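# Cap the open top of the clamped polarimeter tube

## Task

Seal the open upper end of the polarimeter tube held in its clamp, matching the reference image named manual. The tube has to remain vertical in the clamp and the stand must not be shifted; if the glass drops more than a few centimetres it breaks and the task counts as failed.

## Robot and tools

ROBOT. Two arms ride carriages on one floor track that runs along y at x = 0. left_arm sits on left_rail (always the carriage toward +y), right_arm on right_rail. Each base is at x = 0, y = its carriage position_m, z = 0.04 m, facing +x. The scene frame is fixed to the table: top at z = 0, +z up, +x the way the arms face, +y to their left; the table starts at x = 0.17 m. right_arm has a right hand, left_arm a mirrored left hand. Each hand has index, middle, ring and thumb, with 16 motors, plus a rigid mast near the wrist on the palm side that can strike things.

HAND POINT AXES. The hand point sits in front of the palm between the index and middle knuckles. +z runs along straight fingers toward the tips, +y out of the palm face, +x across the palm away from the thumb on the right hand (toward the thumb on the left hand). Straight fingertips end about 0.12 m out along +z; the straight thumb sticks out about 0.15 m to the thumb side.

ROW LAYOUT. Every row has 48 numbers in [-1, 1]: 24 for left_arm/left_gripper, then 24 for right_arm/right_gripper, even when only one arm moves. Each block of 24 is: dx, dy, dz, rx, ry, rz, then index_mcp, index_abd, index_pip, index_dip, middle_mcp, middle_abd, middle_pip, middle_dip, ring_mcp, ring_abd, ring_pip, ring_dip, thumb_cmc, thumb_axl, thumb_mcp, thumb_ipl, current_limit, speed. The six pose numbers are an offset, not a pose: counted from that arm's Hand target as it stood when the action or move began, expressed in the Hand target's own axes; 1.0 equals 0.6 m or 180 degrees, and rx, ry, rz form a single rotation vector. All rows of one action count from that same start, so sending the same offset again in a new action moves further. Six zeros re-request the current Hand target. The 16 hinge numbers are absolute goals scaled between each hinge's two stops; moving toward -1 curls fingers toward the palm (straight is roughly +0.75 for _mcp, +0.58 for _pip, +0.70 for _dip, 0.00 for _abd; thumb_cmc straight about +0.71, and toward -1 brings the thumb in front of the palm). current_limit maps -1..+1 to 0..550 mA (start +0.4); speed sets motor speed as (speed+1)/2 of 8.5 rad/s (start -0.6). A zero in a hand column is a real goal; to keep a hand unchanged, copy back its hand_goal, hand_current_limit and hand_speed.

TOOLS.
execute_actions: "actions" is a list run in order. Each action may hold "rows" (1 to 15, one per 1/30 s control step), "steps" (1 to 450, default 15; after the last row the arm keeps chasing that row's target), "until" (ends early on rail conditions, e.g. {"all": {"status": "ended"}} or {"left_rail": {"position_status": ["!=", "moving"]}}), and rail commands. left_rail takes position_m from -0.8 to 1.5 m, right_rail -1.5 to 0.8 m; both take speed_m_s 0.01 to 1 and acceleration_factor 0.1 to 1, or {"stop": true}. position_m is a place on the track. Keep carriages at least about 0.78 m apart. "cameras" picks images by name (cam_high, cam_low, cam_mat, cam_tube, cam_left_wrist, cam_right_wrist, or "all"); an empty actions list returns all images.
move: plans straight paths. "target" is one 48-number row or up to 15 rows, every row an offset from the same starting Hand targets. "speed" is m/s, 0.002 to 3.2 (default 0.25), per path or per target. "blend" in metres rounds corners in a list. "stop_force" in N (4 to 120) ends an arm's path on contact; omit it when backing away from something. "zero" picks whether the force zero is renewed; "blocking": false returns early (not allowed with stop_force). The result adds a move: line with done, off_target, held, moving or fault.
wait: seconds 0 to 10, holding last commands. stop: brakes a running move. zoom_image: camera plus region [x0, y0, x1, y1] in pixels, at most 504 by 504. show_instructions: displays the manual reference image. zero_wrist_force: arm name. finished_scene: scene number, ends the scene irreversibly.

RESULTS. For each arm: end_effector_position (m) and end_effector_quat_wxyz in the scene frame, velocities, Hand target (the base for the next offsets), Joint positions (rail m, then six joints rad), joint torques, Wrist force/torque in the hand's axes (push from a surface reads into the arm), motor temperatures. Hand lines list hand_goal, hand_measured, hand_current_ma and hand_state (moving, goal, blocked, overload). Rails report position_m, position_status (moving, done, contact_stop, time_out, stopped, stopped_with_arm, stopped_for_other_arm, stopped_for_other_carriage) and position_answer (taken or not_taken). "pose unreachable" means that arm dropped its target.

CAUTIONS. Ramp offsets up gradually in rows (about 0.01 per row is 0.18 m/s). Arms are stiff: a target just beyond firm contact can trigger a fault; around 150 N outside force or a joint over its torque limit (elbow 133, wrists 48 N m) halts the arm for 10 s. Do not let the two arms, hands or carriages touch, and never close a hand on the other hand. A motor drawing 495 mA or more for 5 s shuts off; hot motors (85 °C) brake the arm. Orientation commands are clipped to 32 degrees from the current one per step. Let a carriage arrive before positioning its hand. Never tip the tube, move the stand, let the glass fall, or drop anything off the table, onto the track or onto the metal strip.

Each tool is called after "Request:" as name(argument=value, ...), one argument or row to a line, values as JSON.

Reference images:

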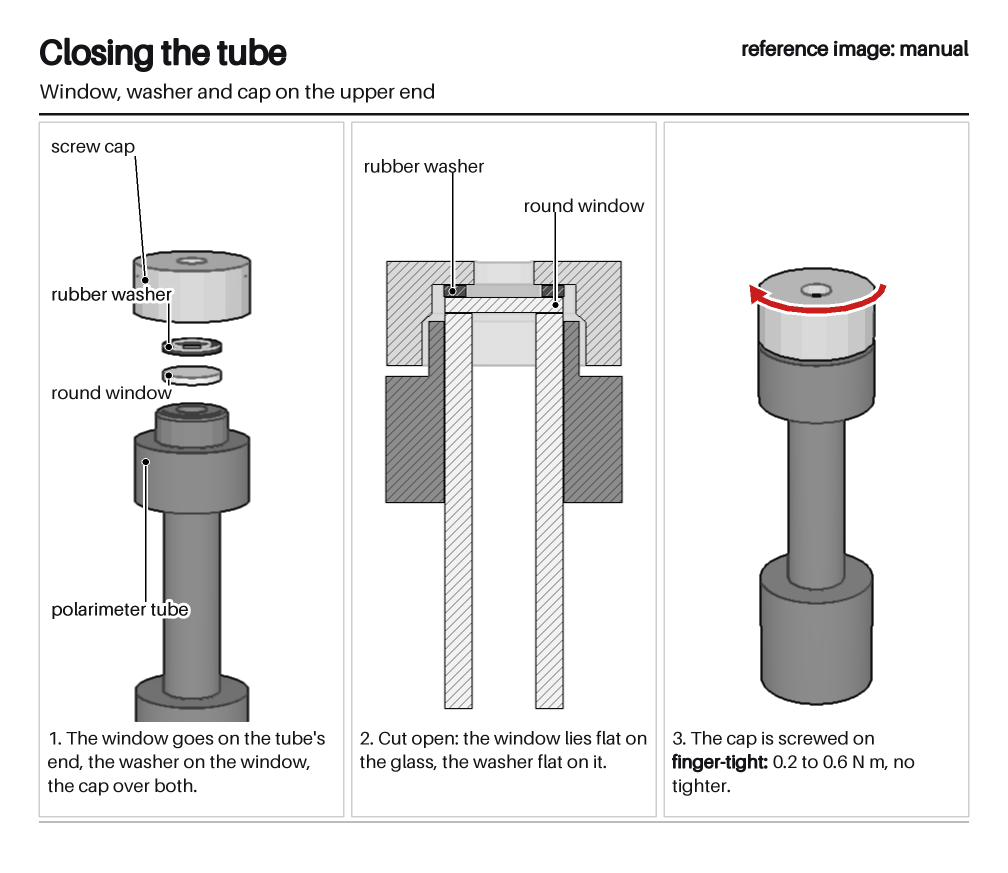

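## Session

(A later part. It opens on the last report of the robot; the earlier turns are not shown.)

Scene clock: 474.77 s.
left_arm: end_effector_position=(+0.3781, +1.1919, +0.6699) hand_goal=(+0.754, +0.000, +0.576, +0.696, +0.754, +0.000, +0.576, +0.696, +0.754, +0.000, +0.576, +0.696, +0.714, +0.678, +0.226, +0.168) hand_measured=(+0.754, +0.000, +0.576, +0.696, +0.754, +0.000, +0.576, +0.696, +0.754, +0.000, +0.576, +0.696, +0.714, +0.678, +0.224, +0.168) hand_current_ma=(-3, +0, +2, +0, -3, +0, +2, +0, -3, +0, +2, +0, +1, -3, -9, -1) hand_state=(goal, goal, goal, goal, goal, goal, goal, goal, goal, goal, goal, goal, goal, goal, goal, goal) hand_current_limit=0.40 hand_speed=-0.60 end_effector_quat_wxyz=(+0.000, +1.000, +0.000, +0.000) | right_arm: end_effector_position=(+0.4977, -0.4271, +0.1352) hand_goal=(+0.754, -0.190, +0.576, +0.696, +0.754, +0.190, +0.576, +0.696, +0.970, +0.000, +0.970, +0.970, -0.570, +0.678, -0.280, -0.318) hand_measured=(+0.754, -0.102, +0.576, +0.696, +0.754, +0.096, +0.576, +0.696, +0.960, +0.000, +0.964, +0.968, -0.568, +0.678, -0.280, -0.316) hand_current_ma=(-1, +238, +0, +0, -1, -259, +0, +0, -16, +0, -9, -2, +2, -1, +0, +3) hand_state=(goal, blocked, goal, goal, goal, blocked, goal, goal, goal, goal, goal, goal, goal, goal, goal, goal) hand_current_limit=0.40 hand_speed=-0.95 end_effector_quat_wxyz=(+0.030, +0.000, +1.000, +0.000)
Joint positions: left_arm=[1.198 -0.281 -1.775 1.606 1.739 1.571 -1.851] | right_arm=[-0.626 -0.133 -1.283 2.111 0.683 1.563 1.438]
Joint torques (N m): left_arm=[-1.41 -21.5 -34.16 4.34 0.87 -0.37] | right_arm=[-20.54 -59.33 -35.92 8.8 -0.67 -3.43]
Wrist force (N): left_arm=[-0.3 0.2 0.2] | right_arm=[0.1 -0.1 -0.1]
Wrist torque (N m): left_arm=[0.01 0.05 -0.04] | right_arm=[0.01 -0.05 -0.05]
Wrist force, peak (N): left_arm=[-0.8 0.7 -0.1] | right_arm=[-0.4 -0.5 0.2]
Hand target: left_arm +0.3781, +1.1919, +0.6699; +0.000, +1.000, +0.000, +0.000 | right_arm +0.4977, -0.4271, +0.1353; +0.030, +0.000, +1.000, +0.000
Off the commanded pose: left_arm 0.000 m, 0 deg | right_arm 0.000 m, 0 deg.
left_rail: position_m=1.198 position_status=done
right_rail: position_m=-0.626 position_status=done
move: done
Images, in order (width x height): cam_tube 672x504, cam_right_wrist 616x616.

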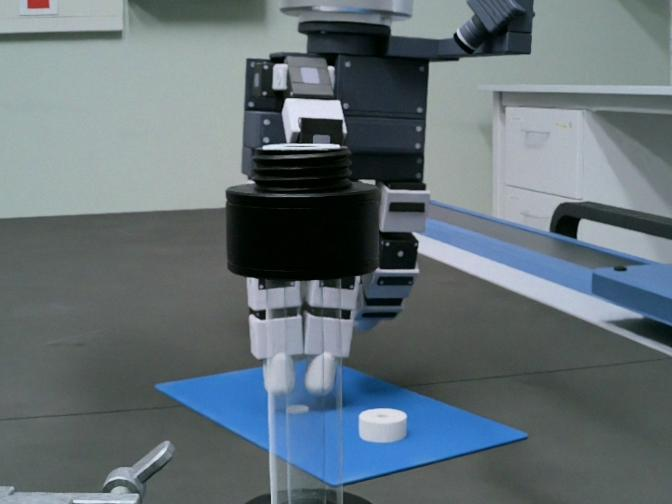

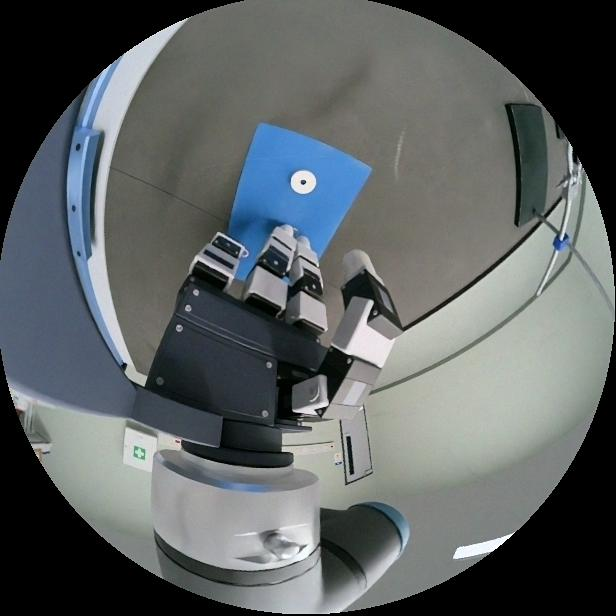

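Request:
move(
  target=[0,0,0,0,0,0,0.754,0,0.576,0.696,0.754,0,0.576,0.696,0.754,0,0.576,0.696,0.714,0.678,0.226,0.168,0.4,-0.6,0,0,-0.1917,0,0,0,0.754,0,0.576,0.696,0.97,0,0.97,0.97,0.97,0,0.97,0.97,-0.571,0.678,-0.28,-0.319,0.4,-0.6],
  cameras=[],
  speed=0.15,
)

Request:
execute_actions(
  actions=[
    {"right_rail": {"position_m": -1.05, "speed_m_s": 0.4, "acceleration_factor": 0.4}, "steps": 150, "until": {"right_rail": {"position_status": ["!=", "moving"]}}},
  ],
)

Request:
move(
  target=[0,0,0,0,0,0,0.754,0,0.576,0.696,0.754,0,0.576,0.696,0.754,0,0.576,0.696,0.714,0.678,0.226,0.168,0.4,-0.6,-0.0448,0.5683,0.1697,0.1510,-0.4035,-0.6513,0.754,0,-0.869,0.681,0.97,0,0.97,0.97,0.97,0,0.97,0.97,-0.493,0.678,-0.112,-0.211,0.4,-0.6],
  cameras=["all"],
  speed=0.25,
)

Scene clock: 661.47 s.
left_arm: end_effector_position=(+0.3781, +1.1919, +0.6699) hand_goal=(+0.754, +0.000, +0.576, +0.696, +0.754, +0.000, +0.576, +0.696, +0.754, +0.000, +0.576, +0.696, +0.714, +0.678, +0.226, +0.168) hand_measured=(+0.754, +0.000, +0.576, +0.696, +0.754, +0.000, +0.576, +0.696, +0.754, +0.000, +0.576, +0.696, +0.714, +0.678, +0.224, +0.168) hand_current_ma=(-3, +0, +2, +0, -3, +0, +2, +0, -3, +0, +2, +0, +1, -3, -9, -1) hand_state=(goal, goal, goal, goal, goal, goal, goal, goal, goal, goal, goal, goal, goal, goal, goal, goal) hand_current_limit=0.40 hand_speed=-0.60 end_effector_quat_wxyz=(+0.000, +1.000, +0.000, +0.000) | right_arm: end_effector_position=(+0.4908, -0.4271, +0.2500) hand_goal=(+0.754, +0.000, +0.576, +0.696, +0.970, +0.000, +0.970, +0.970, +0.970, +0.000, +0.970, +0.970, -0.570, +0.678, -0.280, -0.318) hand_measured=(+0.756, -0.004, +0.578, +0.696, +0.960, +0.002, +0.964, +0.966, +0.960, +0.000, +0.964, +0.968, -0.568, +0.678, -0.280, -0.316) hand_current_ma=(+1, -3, +1, +0, -19, +2, -8, -3, -16, +0, -8, -2, +2, -1, +0, +3) hand_state=(goal, goal, goal, goal, goal, goal, goal, goal, goal, goal, goal, goal, goal, goal, goal, goal) hand_current_limit=0.40 hand_speed=-0.60 end_effector_quat_wxyz=(+0.030, +0.000, +1.000, +0.000)
Joint positions: left_arm=[1.198 -0.281 -1.775 1.606 1.739 1.571 -1.851] | right_arm=[-0.626 -0.135 -1.434 2.04 0.904 1.563 1.436]
Joint torques (N m): left_arm=[-0.82 -21.18 -34.05 4.4 0.98 -0.56] | right_arm=[-18.16 -53.92 -41.63 8.7 1.38 -3.5]
Wrist force (N): left_arm=[-0.3 0.3 0.2] | right_arm=[0.1 -0.2 -0.1]
Wrist torque (N m): left_arm=[0.02 0.04 -0.03] | right_arm=[-0.04 -0.07 0.09]
Wrist force, peak (N): left_arm=[-0.4 0.8 0.0] | right_arm=[0.2 -0.1 1.6]
Hand target: left_arm +0.3781, +1.1919, +0.6699; +0.000, +1.000, +0.000, +0.000 | right_arm +0.4908, -0.4271, +0.2501; +0.030, +0.000, +1.000, +0.000
Off the commanded pose: left_arm 0.000 m, 0 deg | right_arm 0.000 m, 0 deg.
left_rail: position_m=1.198 position_status=done
right_rail: position_m=-0.626 position_status=done
move: done
No camera images: "cameras" was empty.

Scene clock: 663.40 s.
left_arm: end_effector_position=(+0.3781, +1.1919, +0.6699) hand_goal=(+0.754, +0.000, +0.576, +0.696, +0.754, +0.000, +0.576, +0.696, +0.754, +0.000, +0.576, +0.696, +0.714, +0.678, +0.226, +0.168) hand_measured=(+0.754, +0.000, +0.576, +0.696, +0.754, +0.000, +0.576, +0.696, +0.754, +0.000, +0.576, +0.696, +0.714, +0.678, +0.224, +0.168) hand_current_ma=(-3, +0, +2, +0, -3, +0, +2, +0, -3, +0, +2, +0, +1, -3, -9, -1) hand_state=(goal, goal, goal, goal, goal, goal, goal, goal, goal, goal, goal, goal, goal, goal, goal, goal) hand_current_limit=0.40 hand_speed=-0.60 end_effector_quat_wxyz=(+0.000, +1.000, +0.000, +0.000) | right_arm: end_effector_position=(+0.4908, -0.8508, +0.2501) hand_goal=(+0.754, +0.000, +0.576, +0.696, +0.970, +0.000, +0.970, +0.970, +0.970, +0.000, +0.970, +0.970, -0.570, +0.678, -0.280, -0.318) hand_measured=(+0.754, -0.004, +0.578, +0.696, +0.960, +0.002, +0.964, +0.966, +0.960, +0.000, +0.964, +0.968, -0.568, +0.678, -0.280, -0.316) hand_current_ma=(+0, -3, +1, +0, -19, +2, -8, -3, -16, +0, -8, -2, +2, -1, +0, +3) hand_state=(goal, goal, goal, goal, goal, goal, goal, goal, goal, goal, goal, goal, goal, goal, goal, goal) hand_current_limit=0.40 hand_speed=-0.60 end_effector_quat_wxyz=(+0.030, +0.000, +1.000, +0.000)
Joint positions: left_arm=[1.198 -0.281 -1.775 1.606 1.739 1.571 -1.851] | right_arm=[-1.05 -0.135 -1.434 2.04 0.905 1.563 1.436]
Joint torques (N m): left_arm=[-1.47 -21.18 -34.25 4.36 1.1 -0.27] | right_arm=[-8.35 -49.61 -40.2 8.14 1.78 -3.71]
Wrist force (N): left_arm=[-0.2 0.4 0.3] | right_arm=[0.3 -0.3 0.0]
Wrist torque (N m): left_arm=[0.04 0.03 -0.03] | right_arm=[-0.06 -0.10 0.11]
Wrist force, peak (N): left_arm=[-0.8 0.5 0.3] | right_arm=[0.1 -1.5 -0.3]
Hand target: left_arm +0.3781, +1.1919, +0.6699; +0.000, +1.000, +0.000, +0.000 | right_arm +0.4908, -0.8508, +0.2501; +0.030, +0.000, +1.000, +0.000
Off the commanded pose: left_arm 0.000 m, 0 deg | right_arm 0.000 m, 0 deg.
left_rail: position_m=1.198 position_status=done
right_rail: position_m=-1.050 speed_m_s=0.40 position_status=done

Scene clock: 668.90 s.
left_arm: end_effector_position=(+0.3781, +1.1919, +0.6699) hand_goal=(+0.754, +0.000, +0.576, +0.696, +0.754, +0.000, +0.576, +0.696, +0.754, +0.000, +0.576, +0.696, +0.714, +0.678, +0.226, +0.168) hand_measured=(+0.754, +0.000, +0.576, +0.696, +0.754, +0.000, +0.576, +0.696, +0.754, +0.000, +0.576, +0.696, +0.714, +0.678, +0.224, +0.168) hand_current_ma=(-3, +0, +2, +0, -3, +0, +2, +0, -3, +0, +2, +0, +1, -3, -9, -1) hand_state=(goal, goal, goal, goal, goal, goal, goal, goal, goal, goal, goal, goal, goal, goal, goal, goal) hand_current_limit=0.40 hand_speed=-0.60 end_effector_quat_wxyz=(+0.000, +1.000, +0.000, +0.000) | right_arm: end_effector_position=(+0.5237, -0.5098, +0.1501) hand_goal=(+0.754, +0.000, -0.868, +0.682, +0.970, +0.000, +0.970, +0.970, +0.970, +0.000, +0.970, +0.970, -0.492, +0.678, -0.112, -0.210) hand_measured=(+0.750, -0.004, -0.862, +0.684, +0.960, +0.002, +0.964, +0.966, +0.960, +0.000, +0.964, +0.968, -0.496, +0.678, -0.114, -0.212) hand_current_ma=(-5, -3, +6, +3, -19, +1, -8, -3, -16, +0, -8, -2, -4, -1, -1, -2) hand_state=(goal, goal, goal, goal, goal, goal, goal, goal, goal, goal, goal, goal, goal, goal, goal, goal) hand_current_limit=0.40 hand_speed=-0.60 end_effector_quat_wxyz=(-0.496, +0.779, -0.323, +0.206)
Joint positions: left_arm=[1.198 -0.281 -1.775 1.606 1.739 1.571 -1.851] | right_arm=[-1.05 0.452 -1.31 2.023 -0.255 1.27 -0.145]
Joint torques (N m): left_arm=[-1.36 -21.31 -34.23 4.3 1.06 -0.29] | right_arm=[16.09 -36.42 -43.84 -3.9 -3.07 -3.55]
Wrist force (N): left_arm=[-0.3 0.5 -0.1] | right_arm=[1.0 -1.8 1.0]
Wrist torque (N m): left_arm=[0.06 0.04 -0.03] | right_arm=[-0.32 -0.27 -0.11]
Wrist force, peak (N): left_arm=[-1.5 0.0 0.0] | right_arm=[0.3 -1.9 1.4]
Hand target: left_arm +0.3781, +1.1919, +0.6699; +0.000, +1.000, +0.000, +0.000 | right_arm +0.5237, -0.5098, +0.1500; -0.496, +0.779, -0.323, +0.206
Off the commanded pose: left_arm 0.000 m, 0 deg | right_arm 0.000 m, 0 deg.
left_rail: position_m=1.198 position_status=done
right_rail: position_m=-1.050 speed_m_s=0.40 position_status=done
move: done

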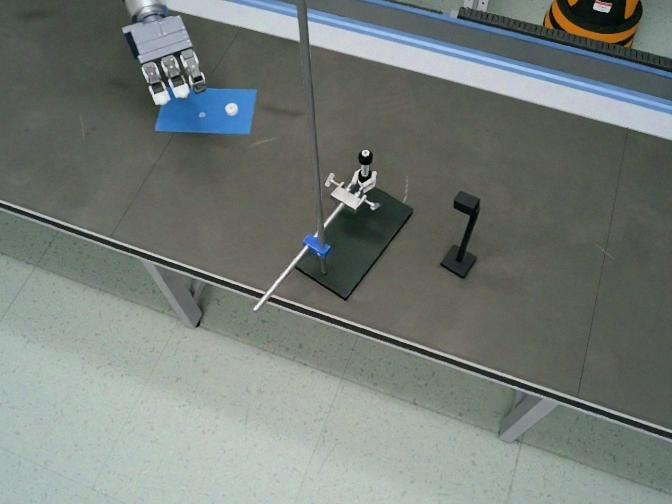

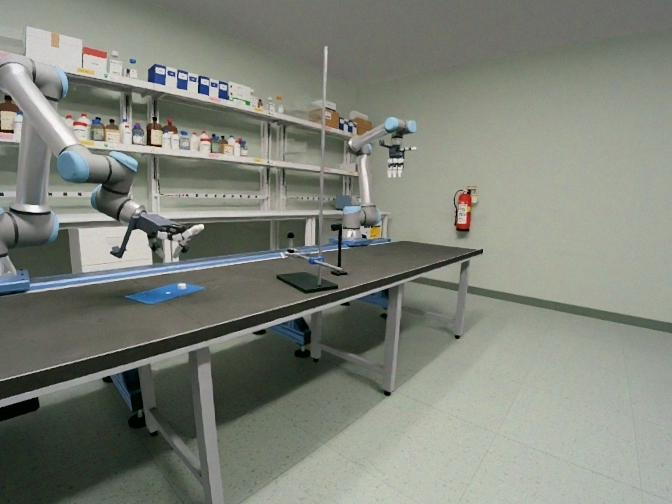

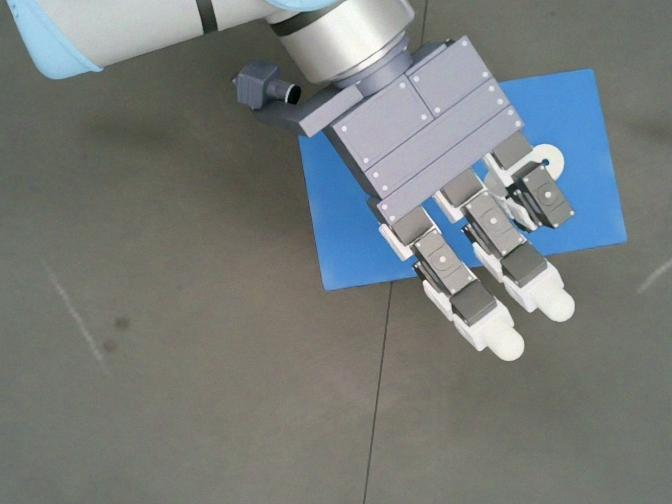

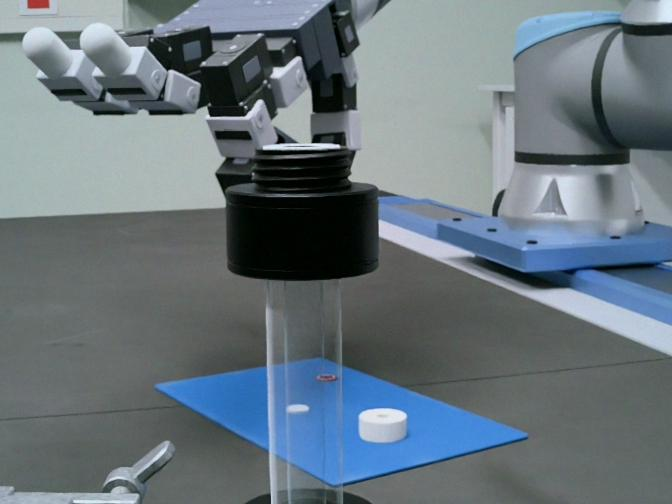

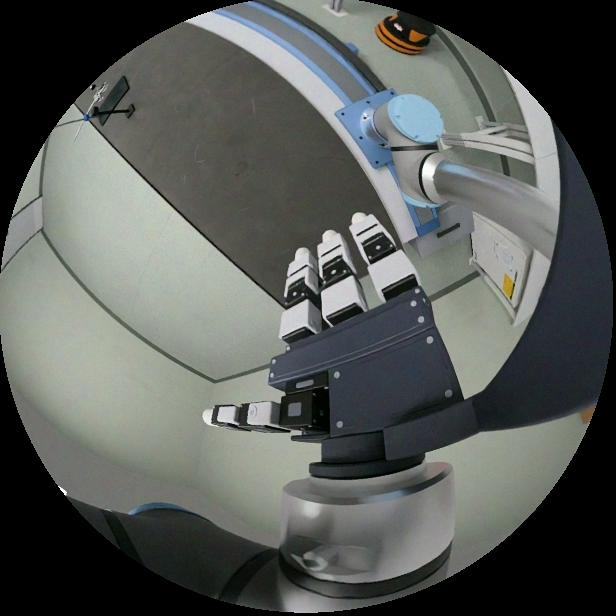

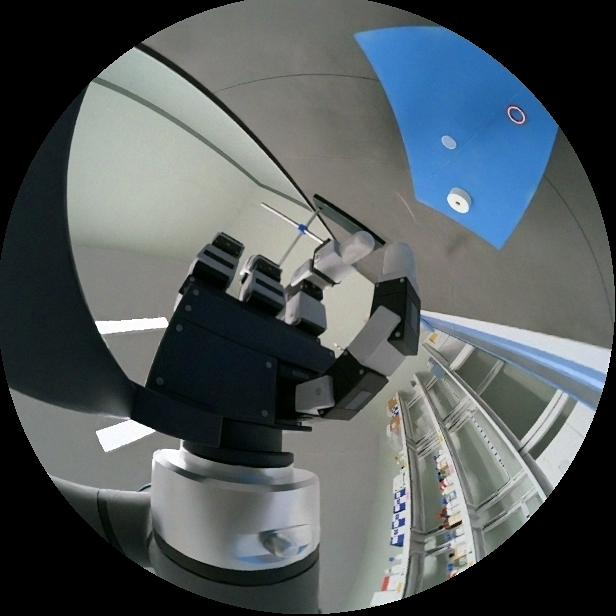

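Request:
move(
  target=[0,0,0,0,0,0,0.754,0,0.576,0.696,0.754,0,0.576,0.696,0.754,0,0.576,0.696,0.714,0.678,0.226,0.168,0.4,-0.6,0,0.1208,0.0564,0,0,0,0.754,0,-0.869,0.681,0.97,0,0.97,0.97,0.97,0,0.97,0.97,-0.493,0.678,-0.112,-0.211,0.4,-0.6],
  cameras=["cam_high","cam_mat","cam_tube","cam_right_wrist"],
  speed=0.15,
)

Request:
zoom_image(
  camera="cam_tube",
  region=[200, 250, 450, 440],
)

Request:
zoom_image(
  camera="cam_right_wrist",
  region=[300, 100, 500, 300],
)

Scene clock: 681.33 s.
left_arm: end_effector_position=(+0.3781, +1.1919, +0.6699) hand_goal=(+0.754, +0.000, +0.576, +0.696, +0.754, +0.000, +0.576, +0.696, +0.754, +0.000, +0.576, +0.696, +0.714, +0.678, +0.226, +0.168) hand_measured=(+0.754, +0.000, +0.576, +0.696, +0.754, +0.000, +0.576, +0.696, +0.754, +0.000, +0.576, +0.696, +0.714, +0.678, +0.224, +0.168) hand_current_ma=(-3, +0, +2, +0, -3, +0, +2, +0, -3, +0, +2, +0, +1, -3, -9, -1) hand_state=(goal, goal, goal, goal, goal, goal, goal, goal, goal, goal, goal, goal, goal, goal, goal, goal) hand_current_limit=0.40 hand_speed=-0.60 end_effector_quat_wxyz=(+0.000, +1.000, +0.000, +0.000) | right_arm: end_effector_position=(+0.5238, -0.5098, +0.0701) hand_goal=(+0.754, +0.000, -0.868, +0.682, +0.970, +0.000, +0.970, +0.970, +0.970, +0.000, +0.970, +0.970, -0.492, +0.678, -0.112, -0.210) hand_measured=(+0.750, -0.004, -0.864, +0.684, +0.960, +0.002, +0.964, +0.966, +0.960, +0.000, +0.964, +0.968, -0.496, +0.678, -0.114, -0.212) hand_current_ma=(-6, -3, +6, +3, -19, +1, -8, -3, -16, +0, -8, -2, -4, -1, -1, -2) hand_state=(goal, goal, goal, goal, goal, goal, goal, goal, goal, goal, goal, goal, goal, goal, goal, goal) hand_current_limit=0.40 hand_speed=-0.60 end_effector_quat_wxyz=(-0.496, +0.779, -0.323, +0.206)
Joint positions: left_arm=[1.198 -0.281 -1.775 1.606 1.739 1.571 -1.851] | right_arm=[-1.05 0.452 -1.206 2.068 -0.404 1.27 -0.146]
Joint torques (N m): left_arm=[-0.83 -22.27 -34.32 4.4 1.22 -0.5] | right_arm=[6.9 -39.24 -20.95 -3.66 1.85 3.06]
Wrist force (N): left_arm=[-0.1 -0.1 0.0] | right_arm=[0.4 -1.7 1.1]
Wrist torque (N m): left_arm=[-0.03 0.00 -0.01] | right_arm=[-0.32 -0.21 -0.19]
Wrist force, peak (N): left_arm=[-0.4 0.8 0.1] | right_arm=[0.8 -3.1 0.6]
Hand target: left_arm +0.3781, +1.1919, +0.6699; +0.000, +1.000, +0.000, +0.000 | right_arm +0.5238, -0.5098, +0.0700; -0.496, +0.779, -0.323, +0.206
Off the commanded pose: left_arm 0.000 m, 0 deg | right_arm 0.000 m, 0 deg.
left_rail: position_m=1.198 position_status=done
right_rail: position_m=-1.050 speed_m_s=0.40 position_status=done
move: done
Images, in order (width x height): cam_high 672x504, cam_mat 672x504, cam_tube 672x504, cam_right_wrist 616x616.

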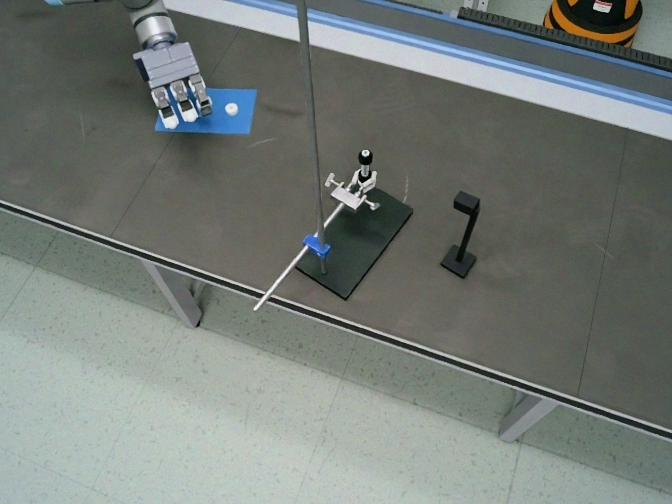

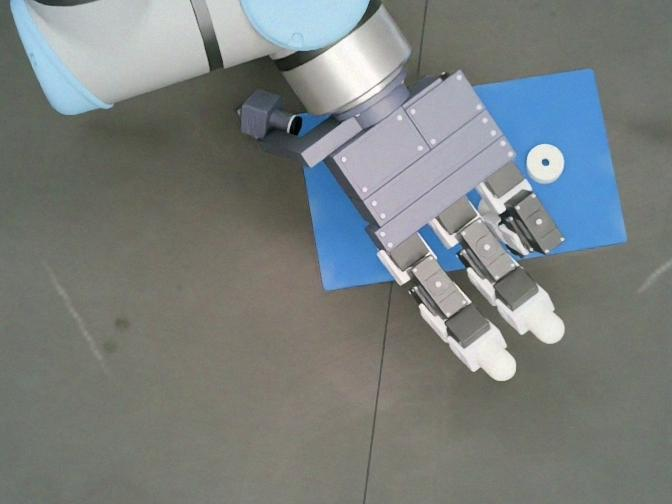

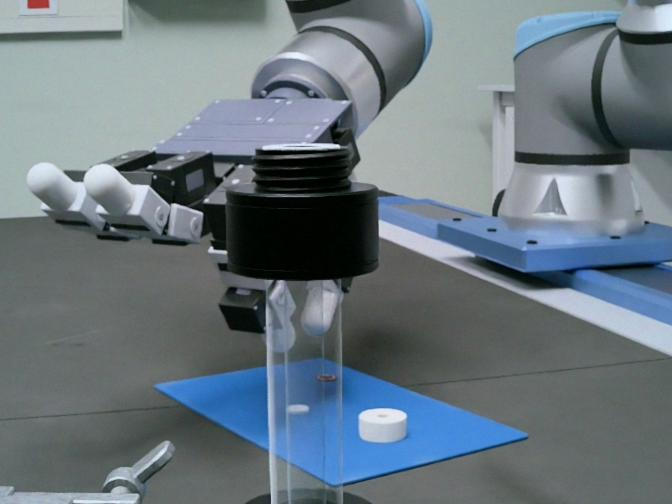

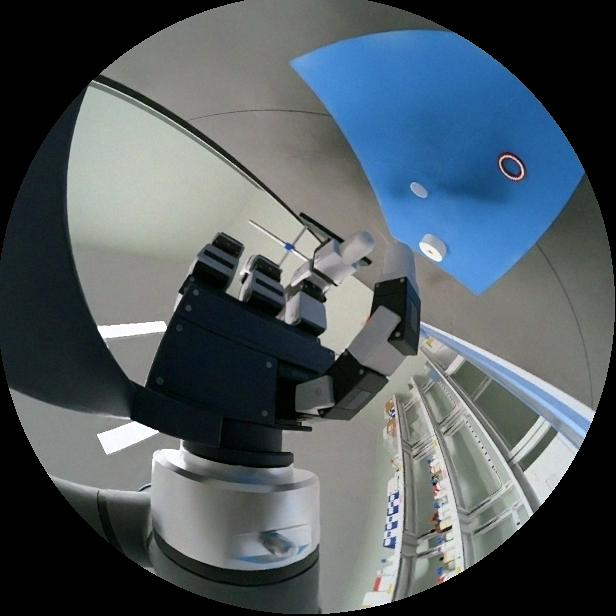

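Scaled by 2.016 from the camera's 672x504 image, which has a finer 960x720 frame.

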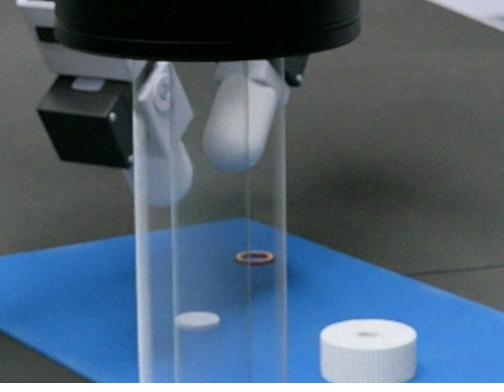

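Scaled by 2.520 from the camera's 616x616 image, which has a finer 880x880 frame.

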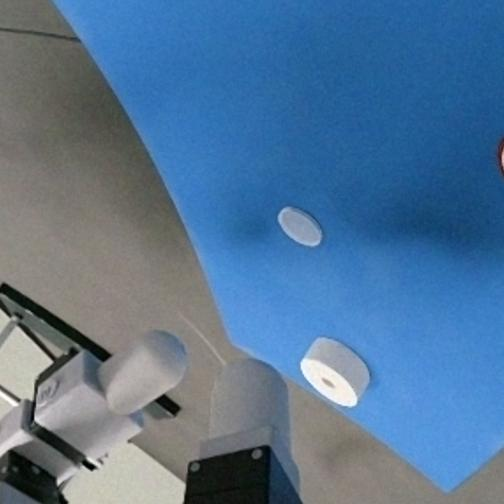

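Request:
move(
  target=[0,0,0,0,0,0,0.754,0,0.576,0.696,0.754,0,0.576,0.696,0.754,0,0.576,0.696,0.714,0.678,0.226,0.168,0.4,-0.6,0,0.0378,0.0176,0,0,0,0.754,0,-0.869,0.681,0.97,0,0.97,0.97,0.97,0,0.97,0.97,-0.493,0.678,-0.112,-0.103,0.4,-0.6],
  cameras=["cam_high","cam_mat","cam_tube","cam_right_wrist"],
  speed=0.1,
)

Request:
zoom_image(
  camera="cam_tube",
  region=[230, 300, 370, 425],
)

Request:
zoom_image(
  camera="cam_right_wrist",
  region=[300, 100, 500, 300],
)

Request:
zoom_image(
  camera="cam_mat",
  region=[360, 100, 580, 300],
)

Scene clock: 699.07 s.
left_arm: end_effector_position=(+0.3781, +1.1919, +0.6699) hand_goal=(+0.754, +0.000, +0.576, +0.696, +0.754, +0.000, +0.576, +0.696, +0.754, +0.000, +0.576, +0.696, +0.714, +0.678, +0.226, +0.168) hand_measured=(+0.754, +0.000, +0.576, +0.696, +0.754, +0.000, +0.576, +0.696, +0.754, +0.000, +0.576, +0.696, +0.714, +0.678, +0.224, +0.168) hand_current_ma=(-3, +0, +2, +0, -3, +0, +2, +0, -3, +0, +2, +0, +1, -3, -9, -1) hand_state=(goal, goal, goal, goal, goal, goal, goal, goal, goal, goal, goal, goal, goal, goal, goal, goal) hand_current_limit=0.40 hand_speed=-0.60 end_effector_quat_wxyz=(+0.000, +1.000, +0.000, +0.000) | right_arm: end_effector_position=(+0.5238, -0.5098, +0.0451) hand_goal=(+0.754, +0.000, -0.868, +0.682, +0.970, +0.000, +0.970, +0.970, +0.970, +0.000, +0.970, +0.970, -0.492, +0.678, -0.112, -0.102) hand_measured=(+0.750, -0.004, -0.864, +0.684, +0.960, +0.002, +0.964, +0.966, +0.960, +0.000, +0.964, +0.968, -0.496, +0.678, -0.114, -0.104) hand_current_ma=(-6, -3, +6, +3, -19, +1, -8, -3, -16, +0, -8, -2, -4, -1, -1, -2) hand_state=(goal, goal, goal, goal, goal, goal, goal, goal, goal, goal, goal, goal, goal, goal, goal, goal) hand_current_limit=0.40 hand_speed=-0.60 end_effector_quat_wxyz=(-0.496, +0.779, -0.323, +0.206)
Joint positions: left_arm=[1.198 -0.281 -1.775 1.606 1.739 1.571 -1.851] | right_arm=[-1.05 0.452 -1.17 2.079 -0.451 1.27 -0.146]
Joint torques (N m): left_arm=[-1.17 -22.42 -34.23 4.35 1.27 -0.25] | right_arm=[0.69 -40.1 -18.7 -4.42 -0.17 -0.45]
Wrist force (N): left_arm=[-0.2 0.0 -0.1] | right_arm=[0.8 -1.7 0.9]
Wrist torque (N m): left_arm=[0.01 0.02 -0.01] | right_arm=[-0.32 -0.24 -0.17]
Wrist force, peak (N): left_arm=[-0.5 0.1 0.8] | right_arm=[0.7 -2.4 0.5]
Hand target: left_arm +0.3781, +1.1919, +0.6699; +0.000, +1.000, +0.000, +0.000 | right_arm +0.5238, -0.5098, +0.0450; -0.496, +0.779, -0.323, +0.206
Off the commanded pose: left_arm 0.000 m, 0 deg | right_arm 0.000 m, 0 deg.
left_rail: position_m=1.198 position_status=done
right_rail: position_m=-1.050 speed_m_s=0.40 position_status=done
move: done
Images, in order (width x height): cam_high 672x504, cam_mat 672x504, cam_tube 672x504, cam_right_wrist 616x616.

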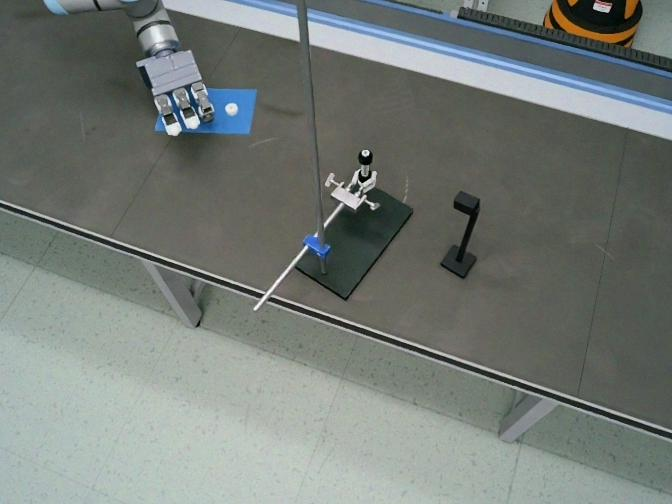

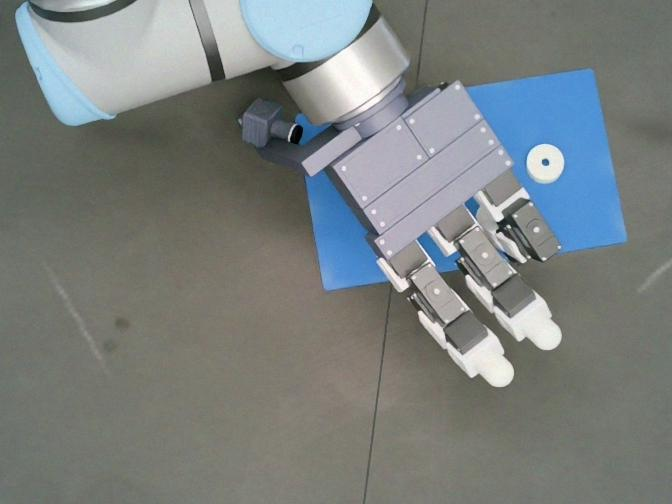

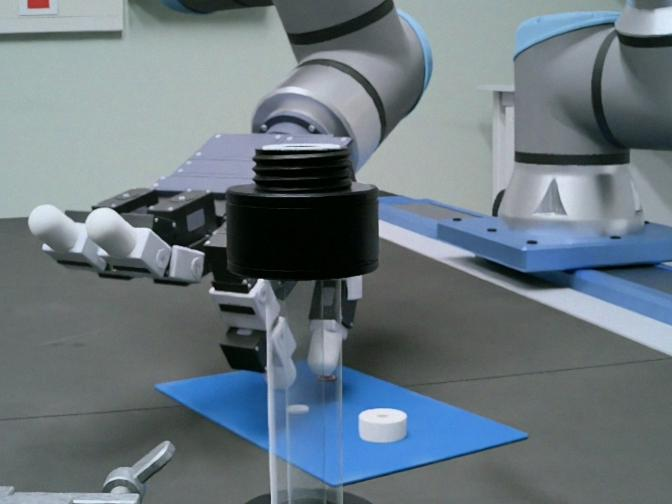

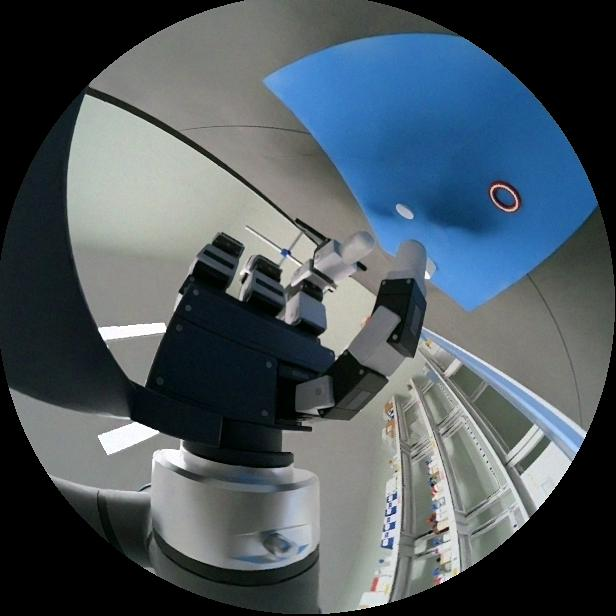

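Scaled by 3.600 from the camera's 672x504 image, which has a finer 960x720 frame.

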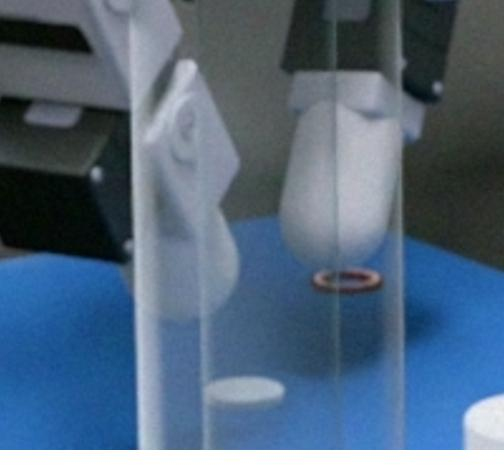

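Scaled by 2.520 from the camera's 616x616 image, which has a finer 880x880 frame.

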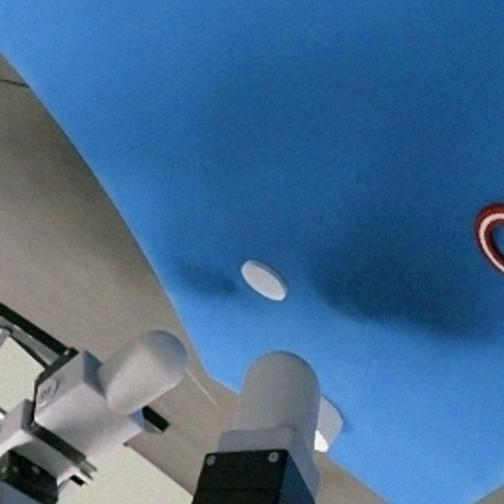

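Scaled by 2.291 from the camera's 672x504 image, which has a finer 960x720 frame.

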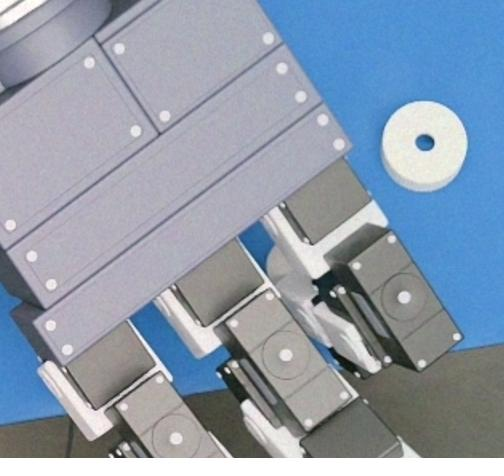

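Request:
move(
  target=[0,0,0,0,0,0,0.754,0,0.576,0.696,0.754,0,0.576,0.696,0.754,0,0.576,0.696,0.714,0.678,0.226,0.168,0.4,-0.6,0.0047,0.0162,0.0128,0,0,0,0.754,0,-0.869,0.681,0.97,0,0.97,0.97,0.97,0,0.97,0.97,-0.493,0.678,-0.112,-0.103,0.4,-0.6],
  cameras=["cam_high","cam_mat","cam_tube","cam_right_wrist"],
  speed=0.05,
)

Request:
zoom_image(
  camera="cam_tube",
  region=[230, 300, 370, 425],
)

Request:
zoom_image(
  camera="cam_right_wrist",
  region=[310, 170, 450, 310],
)

Request:
zoom_image(
  camera="cam_mat",
  region=[420, 130, 580, 270],
)

Scene clock: 735.83 s.
left_arm: end_effector_position=(+0.3781, +1.1919, +0.6699) hand_goal=(+0.754, +0.000, +0.576, +0.696, +0.754, +0.000, +0.576, +0.696, +0.754, +0.000, +0.576, +0.696, +0.714, +0.678, +0.226, +0.168) hand_measured=(+0.754, +0.000, +0.576, +0.696, +0.754, +0.000, +0.576, +0.696, +0.754, +0.000, +0.576, +0.696, +0.714, +0.678, +0.224, +0.168) hand_current_ma=(-3, +0, +2, +0, -3, +0, +2, +0, -3, +0, +2, +0, +1, -3, -9, -1) hand_state=(goal, goal, goal, goal, goal, goal, goal, goal, goal, goal, goal, goal, goal, goal, goal, goal) hand_current_limit=0.40 hand_speed=-0.60 end_effector_quat_wxyz=(+0.000, +1.000, +0.000, +0.000) | right_arm: end_effector_position=(+0.5278, -0.5098, +0.0331) hand_goal=(+0.754, +0.000, -0.868, +0.682, +0.970, +0.000, +0.970, +0.970, +0.970, +0.000, +0.970, +0.970, -0.492, +0.678, -0.112, -0.102) hand_measured=(+0.750, -0.004, -0.864, +0.684, +0.960, +0.002, +0.964, +0.966, +0.960, +0.000, +0.964, +0.968, -0.496, +0.678, -0.114, -0.104) hand_current_ma=(-6, -3, +6, +3, -19, +1, -8, -3, -16, +0, -8, -2, -4, -1, -1, -2) hand_state=(goal, goal, goal, goal, goal, goal, goal, goal, goal, goal, goal, goal, goal, goal, goal, goal) hand_current_limit=0.40 hand_speed=-0.60 end_effector_quat_wxyz=(-0.496, +0.779, -0.323, +0.206)
Joint positions: left_arm=[1.198 -0.281 -1.775 1.606 1.739 1.571 -1.851] | right_arm=[-1.05 0.449 -1.148 2.077 -0.47 1.267 -0.147]
Joint torques (N m): left_arm=[-1.25 -22.24 -34.33 4.49 1.25 -0.27] | right_arm=[-19.64 -44.17 -36.49 -3.76 -3.14 -3.46]
Wrist force (N): left_arm=[0.0 0.1 0.2] | right_arm=[1.0 -1.9 0.5]
Wrist torque (N m): left_arm=[-0.02 0.00 0.01] | right_arm=[-0.31 -0.25 -0.12]
Wrist force, peak (N): left_arm=[-0.7 -0.5 0.4] | right_arm=[1.1 -2.0 1.2]
Hand target: left_arm +0.3781, +1.1919, +0.6699; +0.000, +1.000, +0.000, +0.000 | right_arm +0.5278, -0.5098, +0.0330; -0.496, +0.779, -0.323, +0.206
Off the commanded pose: left_arm 0.000 m, 0 deg | right_arm 0.000 m, 0 deg.
left_rail: position_m=1.198 position_status=done
right_rail: position_m=-1.050 speed_m_s=0.40 position_status=done
move: done
Images, in order (width x height): cam_high 672x504, cam_mat 672x504, cam_tube 672x504, cam_right_wrist 616x616.

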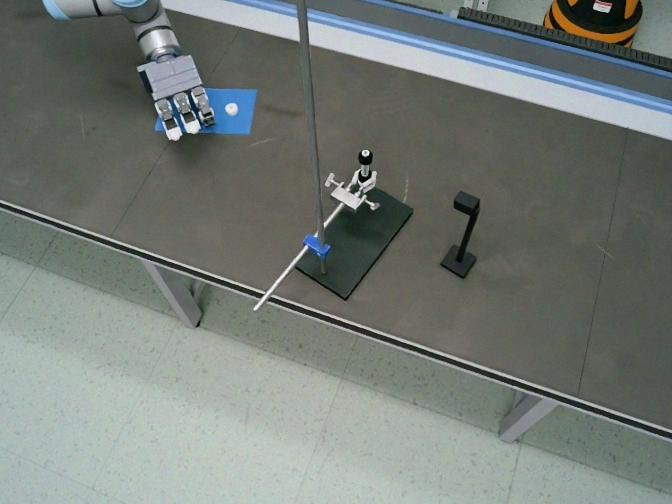

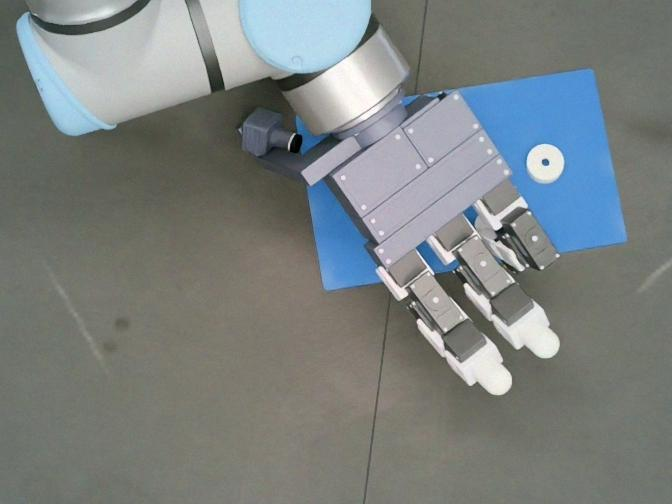

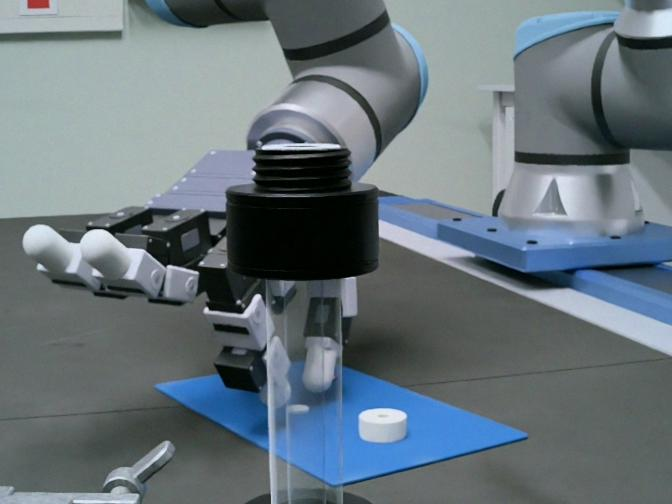

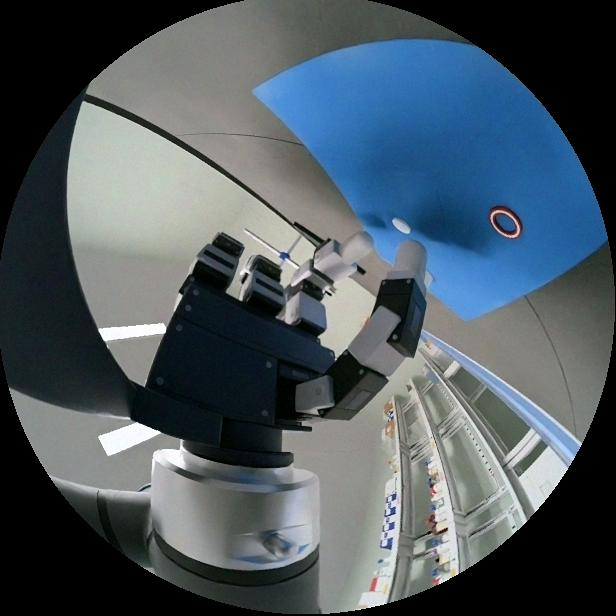

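Scaled by 3.600 from the camera's 672x504 image, which has a finer 960x720 frame.

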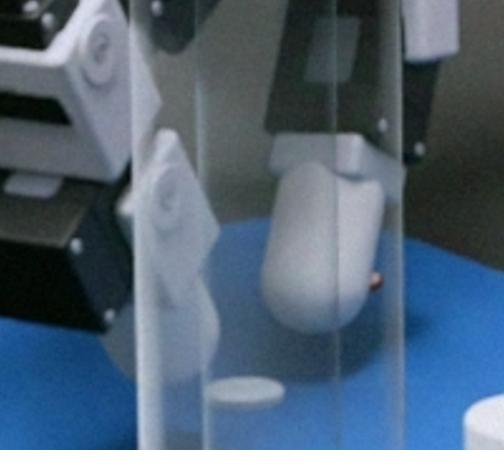

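Scaled by 3.600 from the camera's 616x616 image, which has a finer 880x880 frame.

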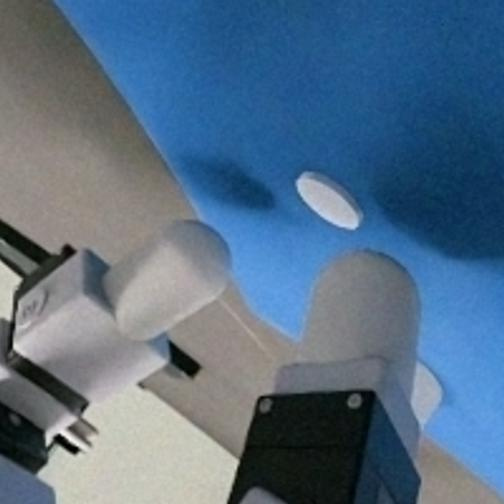

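Scaled by 3.150 from the camera's 672x504 image, which has a finer 960x720 frame.

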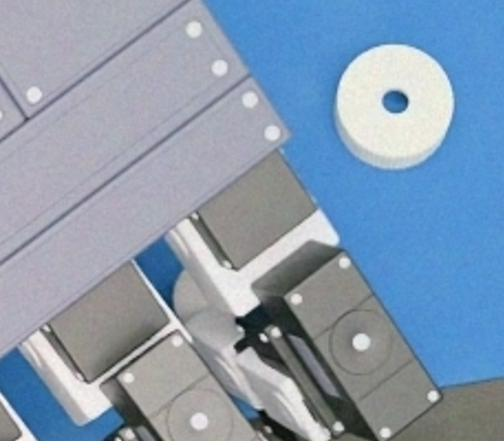

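Request:
move(
  target=[0,0,0,0,0,0,0.754,0,0.576,0.696,0.754,0,0.576,0.696,0.754,0,0.576,0.696,0.714,0.678,0.226,0.168,0.4,-0.6,0,0.0043,0.0066,0,0,0,0.5,0,-0.869,0.681,0.97,0,0.97,0.97,0.97,0,0.97,0.97,-0.493,0.678,-0.112,-0.103,0.4,-0.8],
  cameras=["cam_tube","cam_right_wrist"],
  speed=0.03,
)

Request:
zoom_image(
  camera="cam_tube",
  region=[230, 300, 370, 425],
)

Request:
zoom_image(
  camera="cam_right_wrist",
  region=[330, 180, 450, 300],
)

Scene clock: 744.63 s.
left_arm: end_effector_position=(+0.3781, +1.1919, +0.6699) hand_goal=(+0.754, +0.000, +0.576, +0.696, +0.754, +0.000, +0.576, +0.696, +0.754, +0.000, +0.576, +0.696, +0.714, +0.678, +0.226, +0.168) hand_measured=(+0.754, +0.000, +0.576, +0.696, +0.754, +0.000, +0.576, +0.696, +0.754, +0.000, +0.576, +0.696, +0.714, +0.678, +0.224, +0.168) hand_current_ma=(-3, +0, +2, +0, -3, +0, +2, +0, -3, +0, +2, +0, +1, -3, -9, -1) hand_state=(goal, goal, goal, goal, goal, goal, goal, goal, goal, goal, goal, goal, goal, goal, goal, goal) hand_current_limit=0.40 hand_speed=-0.60 end_effector_quat_wxyz=(+0.000, +1.000, +0.000, +0.000) | right_arm: end_effector_position=(+0.5295, -0.5081, +0.0290) hand_goal=(+0.500, +0.000, -0.868, +0.682, +0.970, +0.000, +0.970, +0.970, +0.970, +0.000, +0.970, +0.970, -0.492, +0.678, -0.112, -0.102) hand_measured=(+0.498, -0.004, -0.864, +0.684, +0.960, +0.002, +0.964, +0.966, +0.960, +0.000, +0.964, +0.968, -0.496, +0.678, -0.114, -0.104) hand_current_ma=(-2, -3, +6, +3, -19, +1, -8, -3, -16, +0, -8, -2, -4, -1, -1, -2) hand_state=(goal, goal, goal, goal, goal, goal, goal, goal, goal, goal, goal, goal, goal, goal, goal, goal) hand_current_limit=0.40 hand_speed=-0.80 end_effector_quat_wxyz=(-0.496, +0.779, -0.323, +0.206)
Joint positions: left_arm=[1.198 -0.281 -1.775 1.606 1.739 1.571 -1.851] | right_arm=[-1.05 0.451 -1.139 2.073 -0.475 1.268 -0.146]
Joint torques (N m): left_arm=[-1.89 -21.25 -34.2 4.53 1.31 -0.34] | right_arm=[14.85 -42.35 -36.16 -3.83 2.04 2.99]
Wrist force (N): left_arm=[-0.2 0.2 0.1] | right_arm=[0.5 -1.9 0.6]
Wrist torque (N m): left_arm=[0.02 0.03 -0.02] | right_arm=[-0.31 -0.19 -0.24]
Wrist force, peak (N): left_arm=[-0.8 -0.2 0.8] | right_arm=[0.8 -2.1 1.2]
Hand target: left_arm +0.3781, +1.1919, +0.6699; +0.000, +1.000, +0.000, +0.000 | right_arm +0.5296, -0.5080, +0.0290; -0.496, +0.779, -0.323, +0.206
Off the commanded pose: left_arm 0.000 m, 0 deg | right_arm 0.000 m, 0 deg.
left_rail: position_m=1.198 position_status=done
right_rail: position_m=-1.050 speed_m_s=0.40 position_status=done
move: done
Images, in order (width x height): cam_tube 672x504, cam_right_wrist 616x616.

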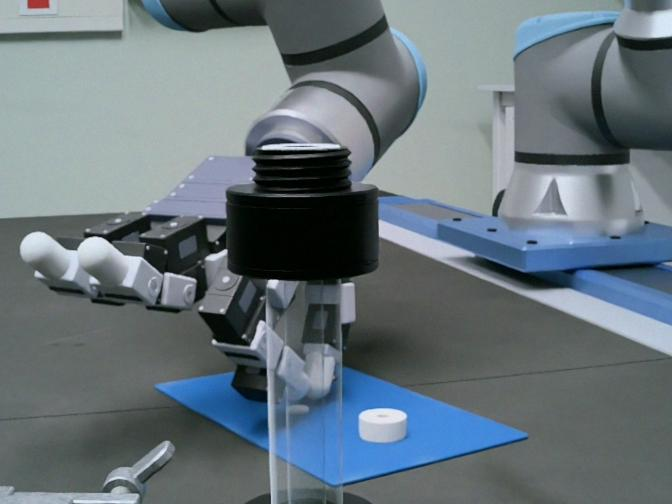

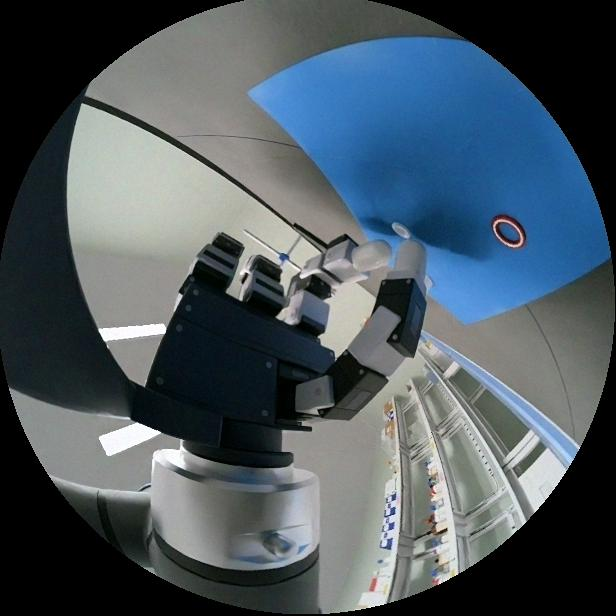

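Scaled by 3.600 from the camera's 672x504 image, which has a finer 960x720 frame.

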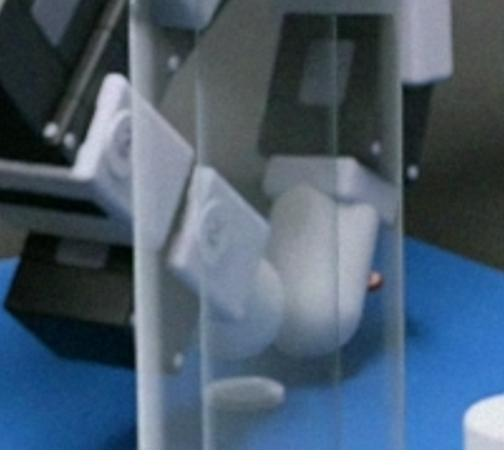

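Scaled by 4.200 from the camera's 616x616 image, which has a finer 880x880 frame.

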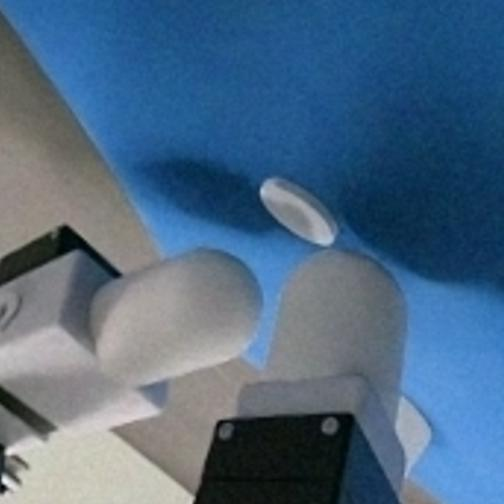

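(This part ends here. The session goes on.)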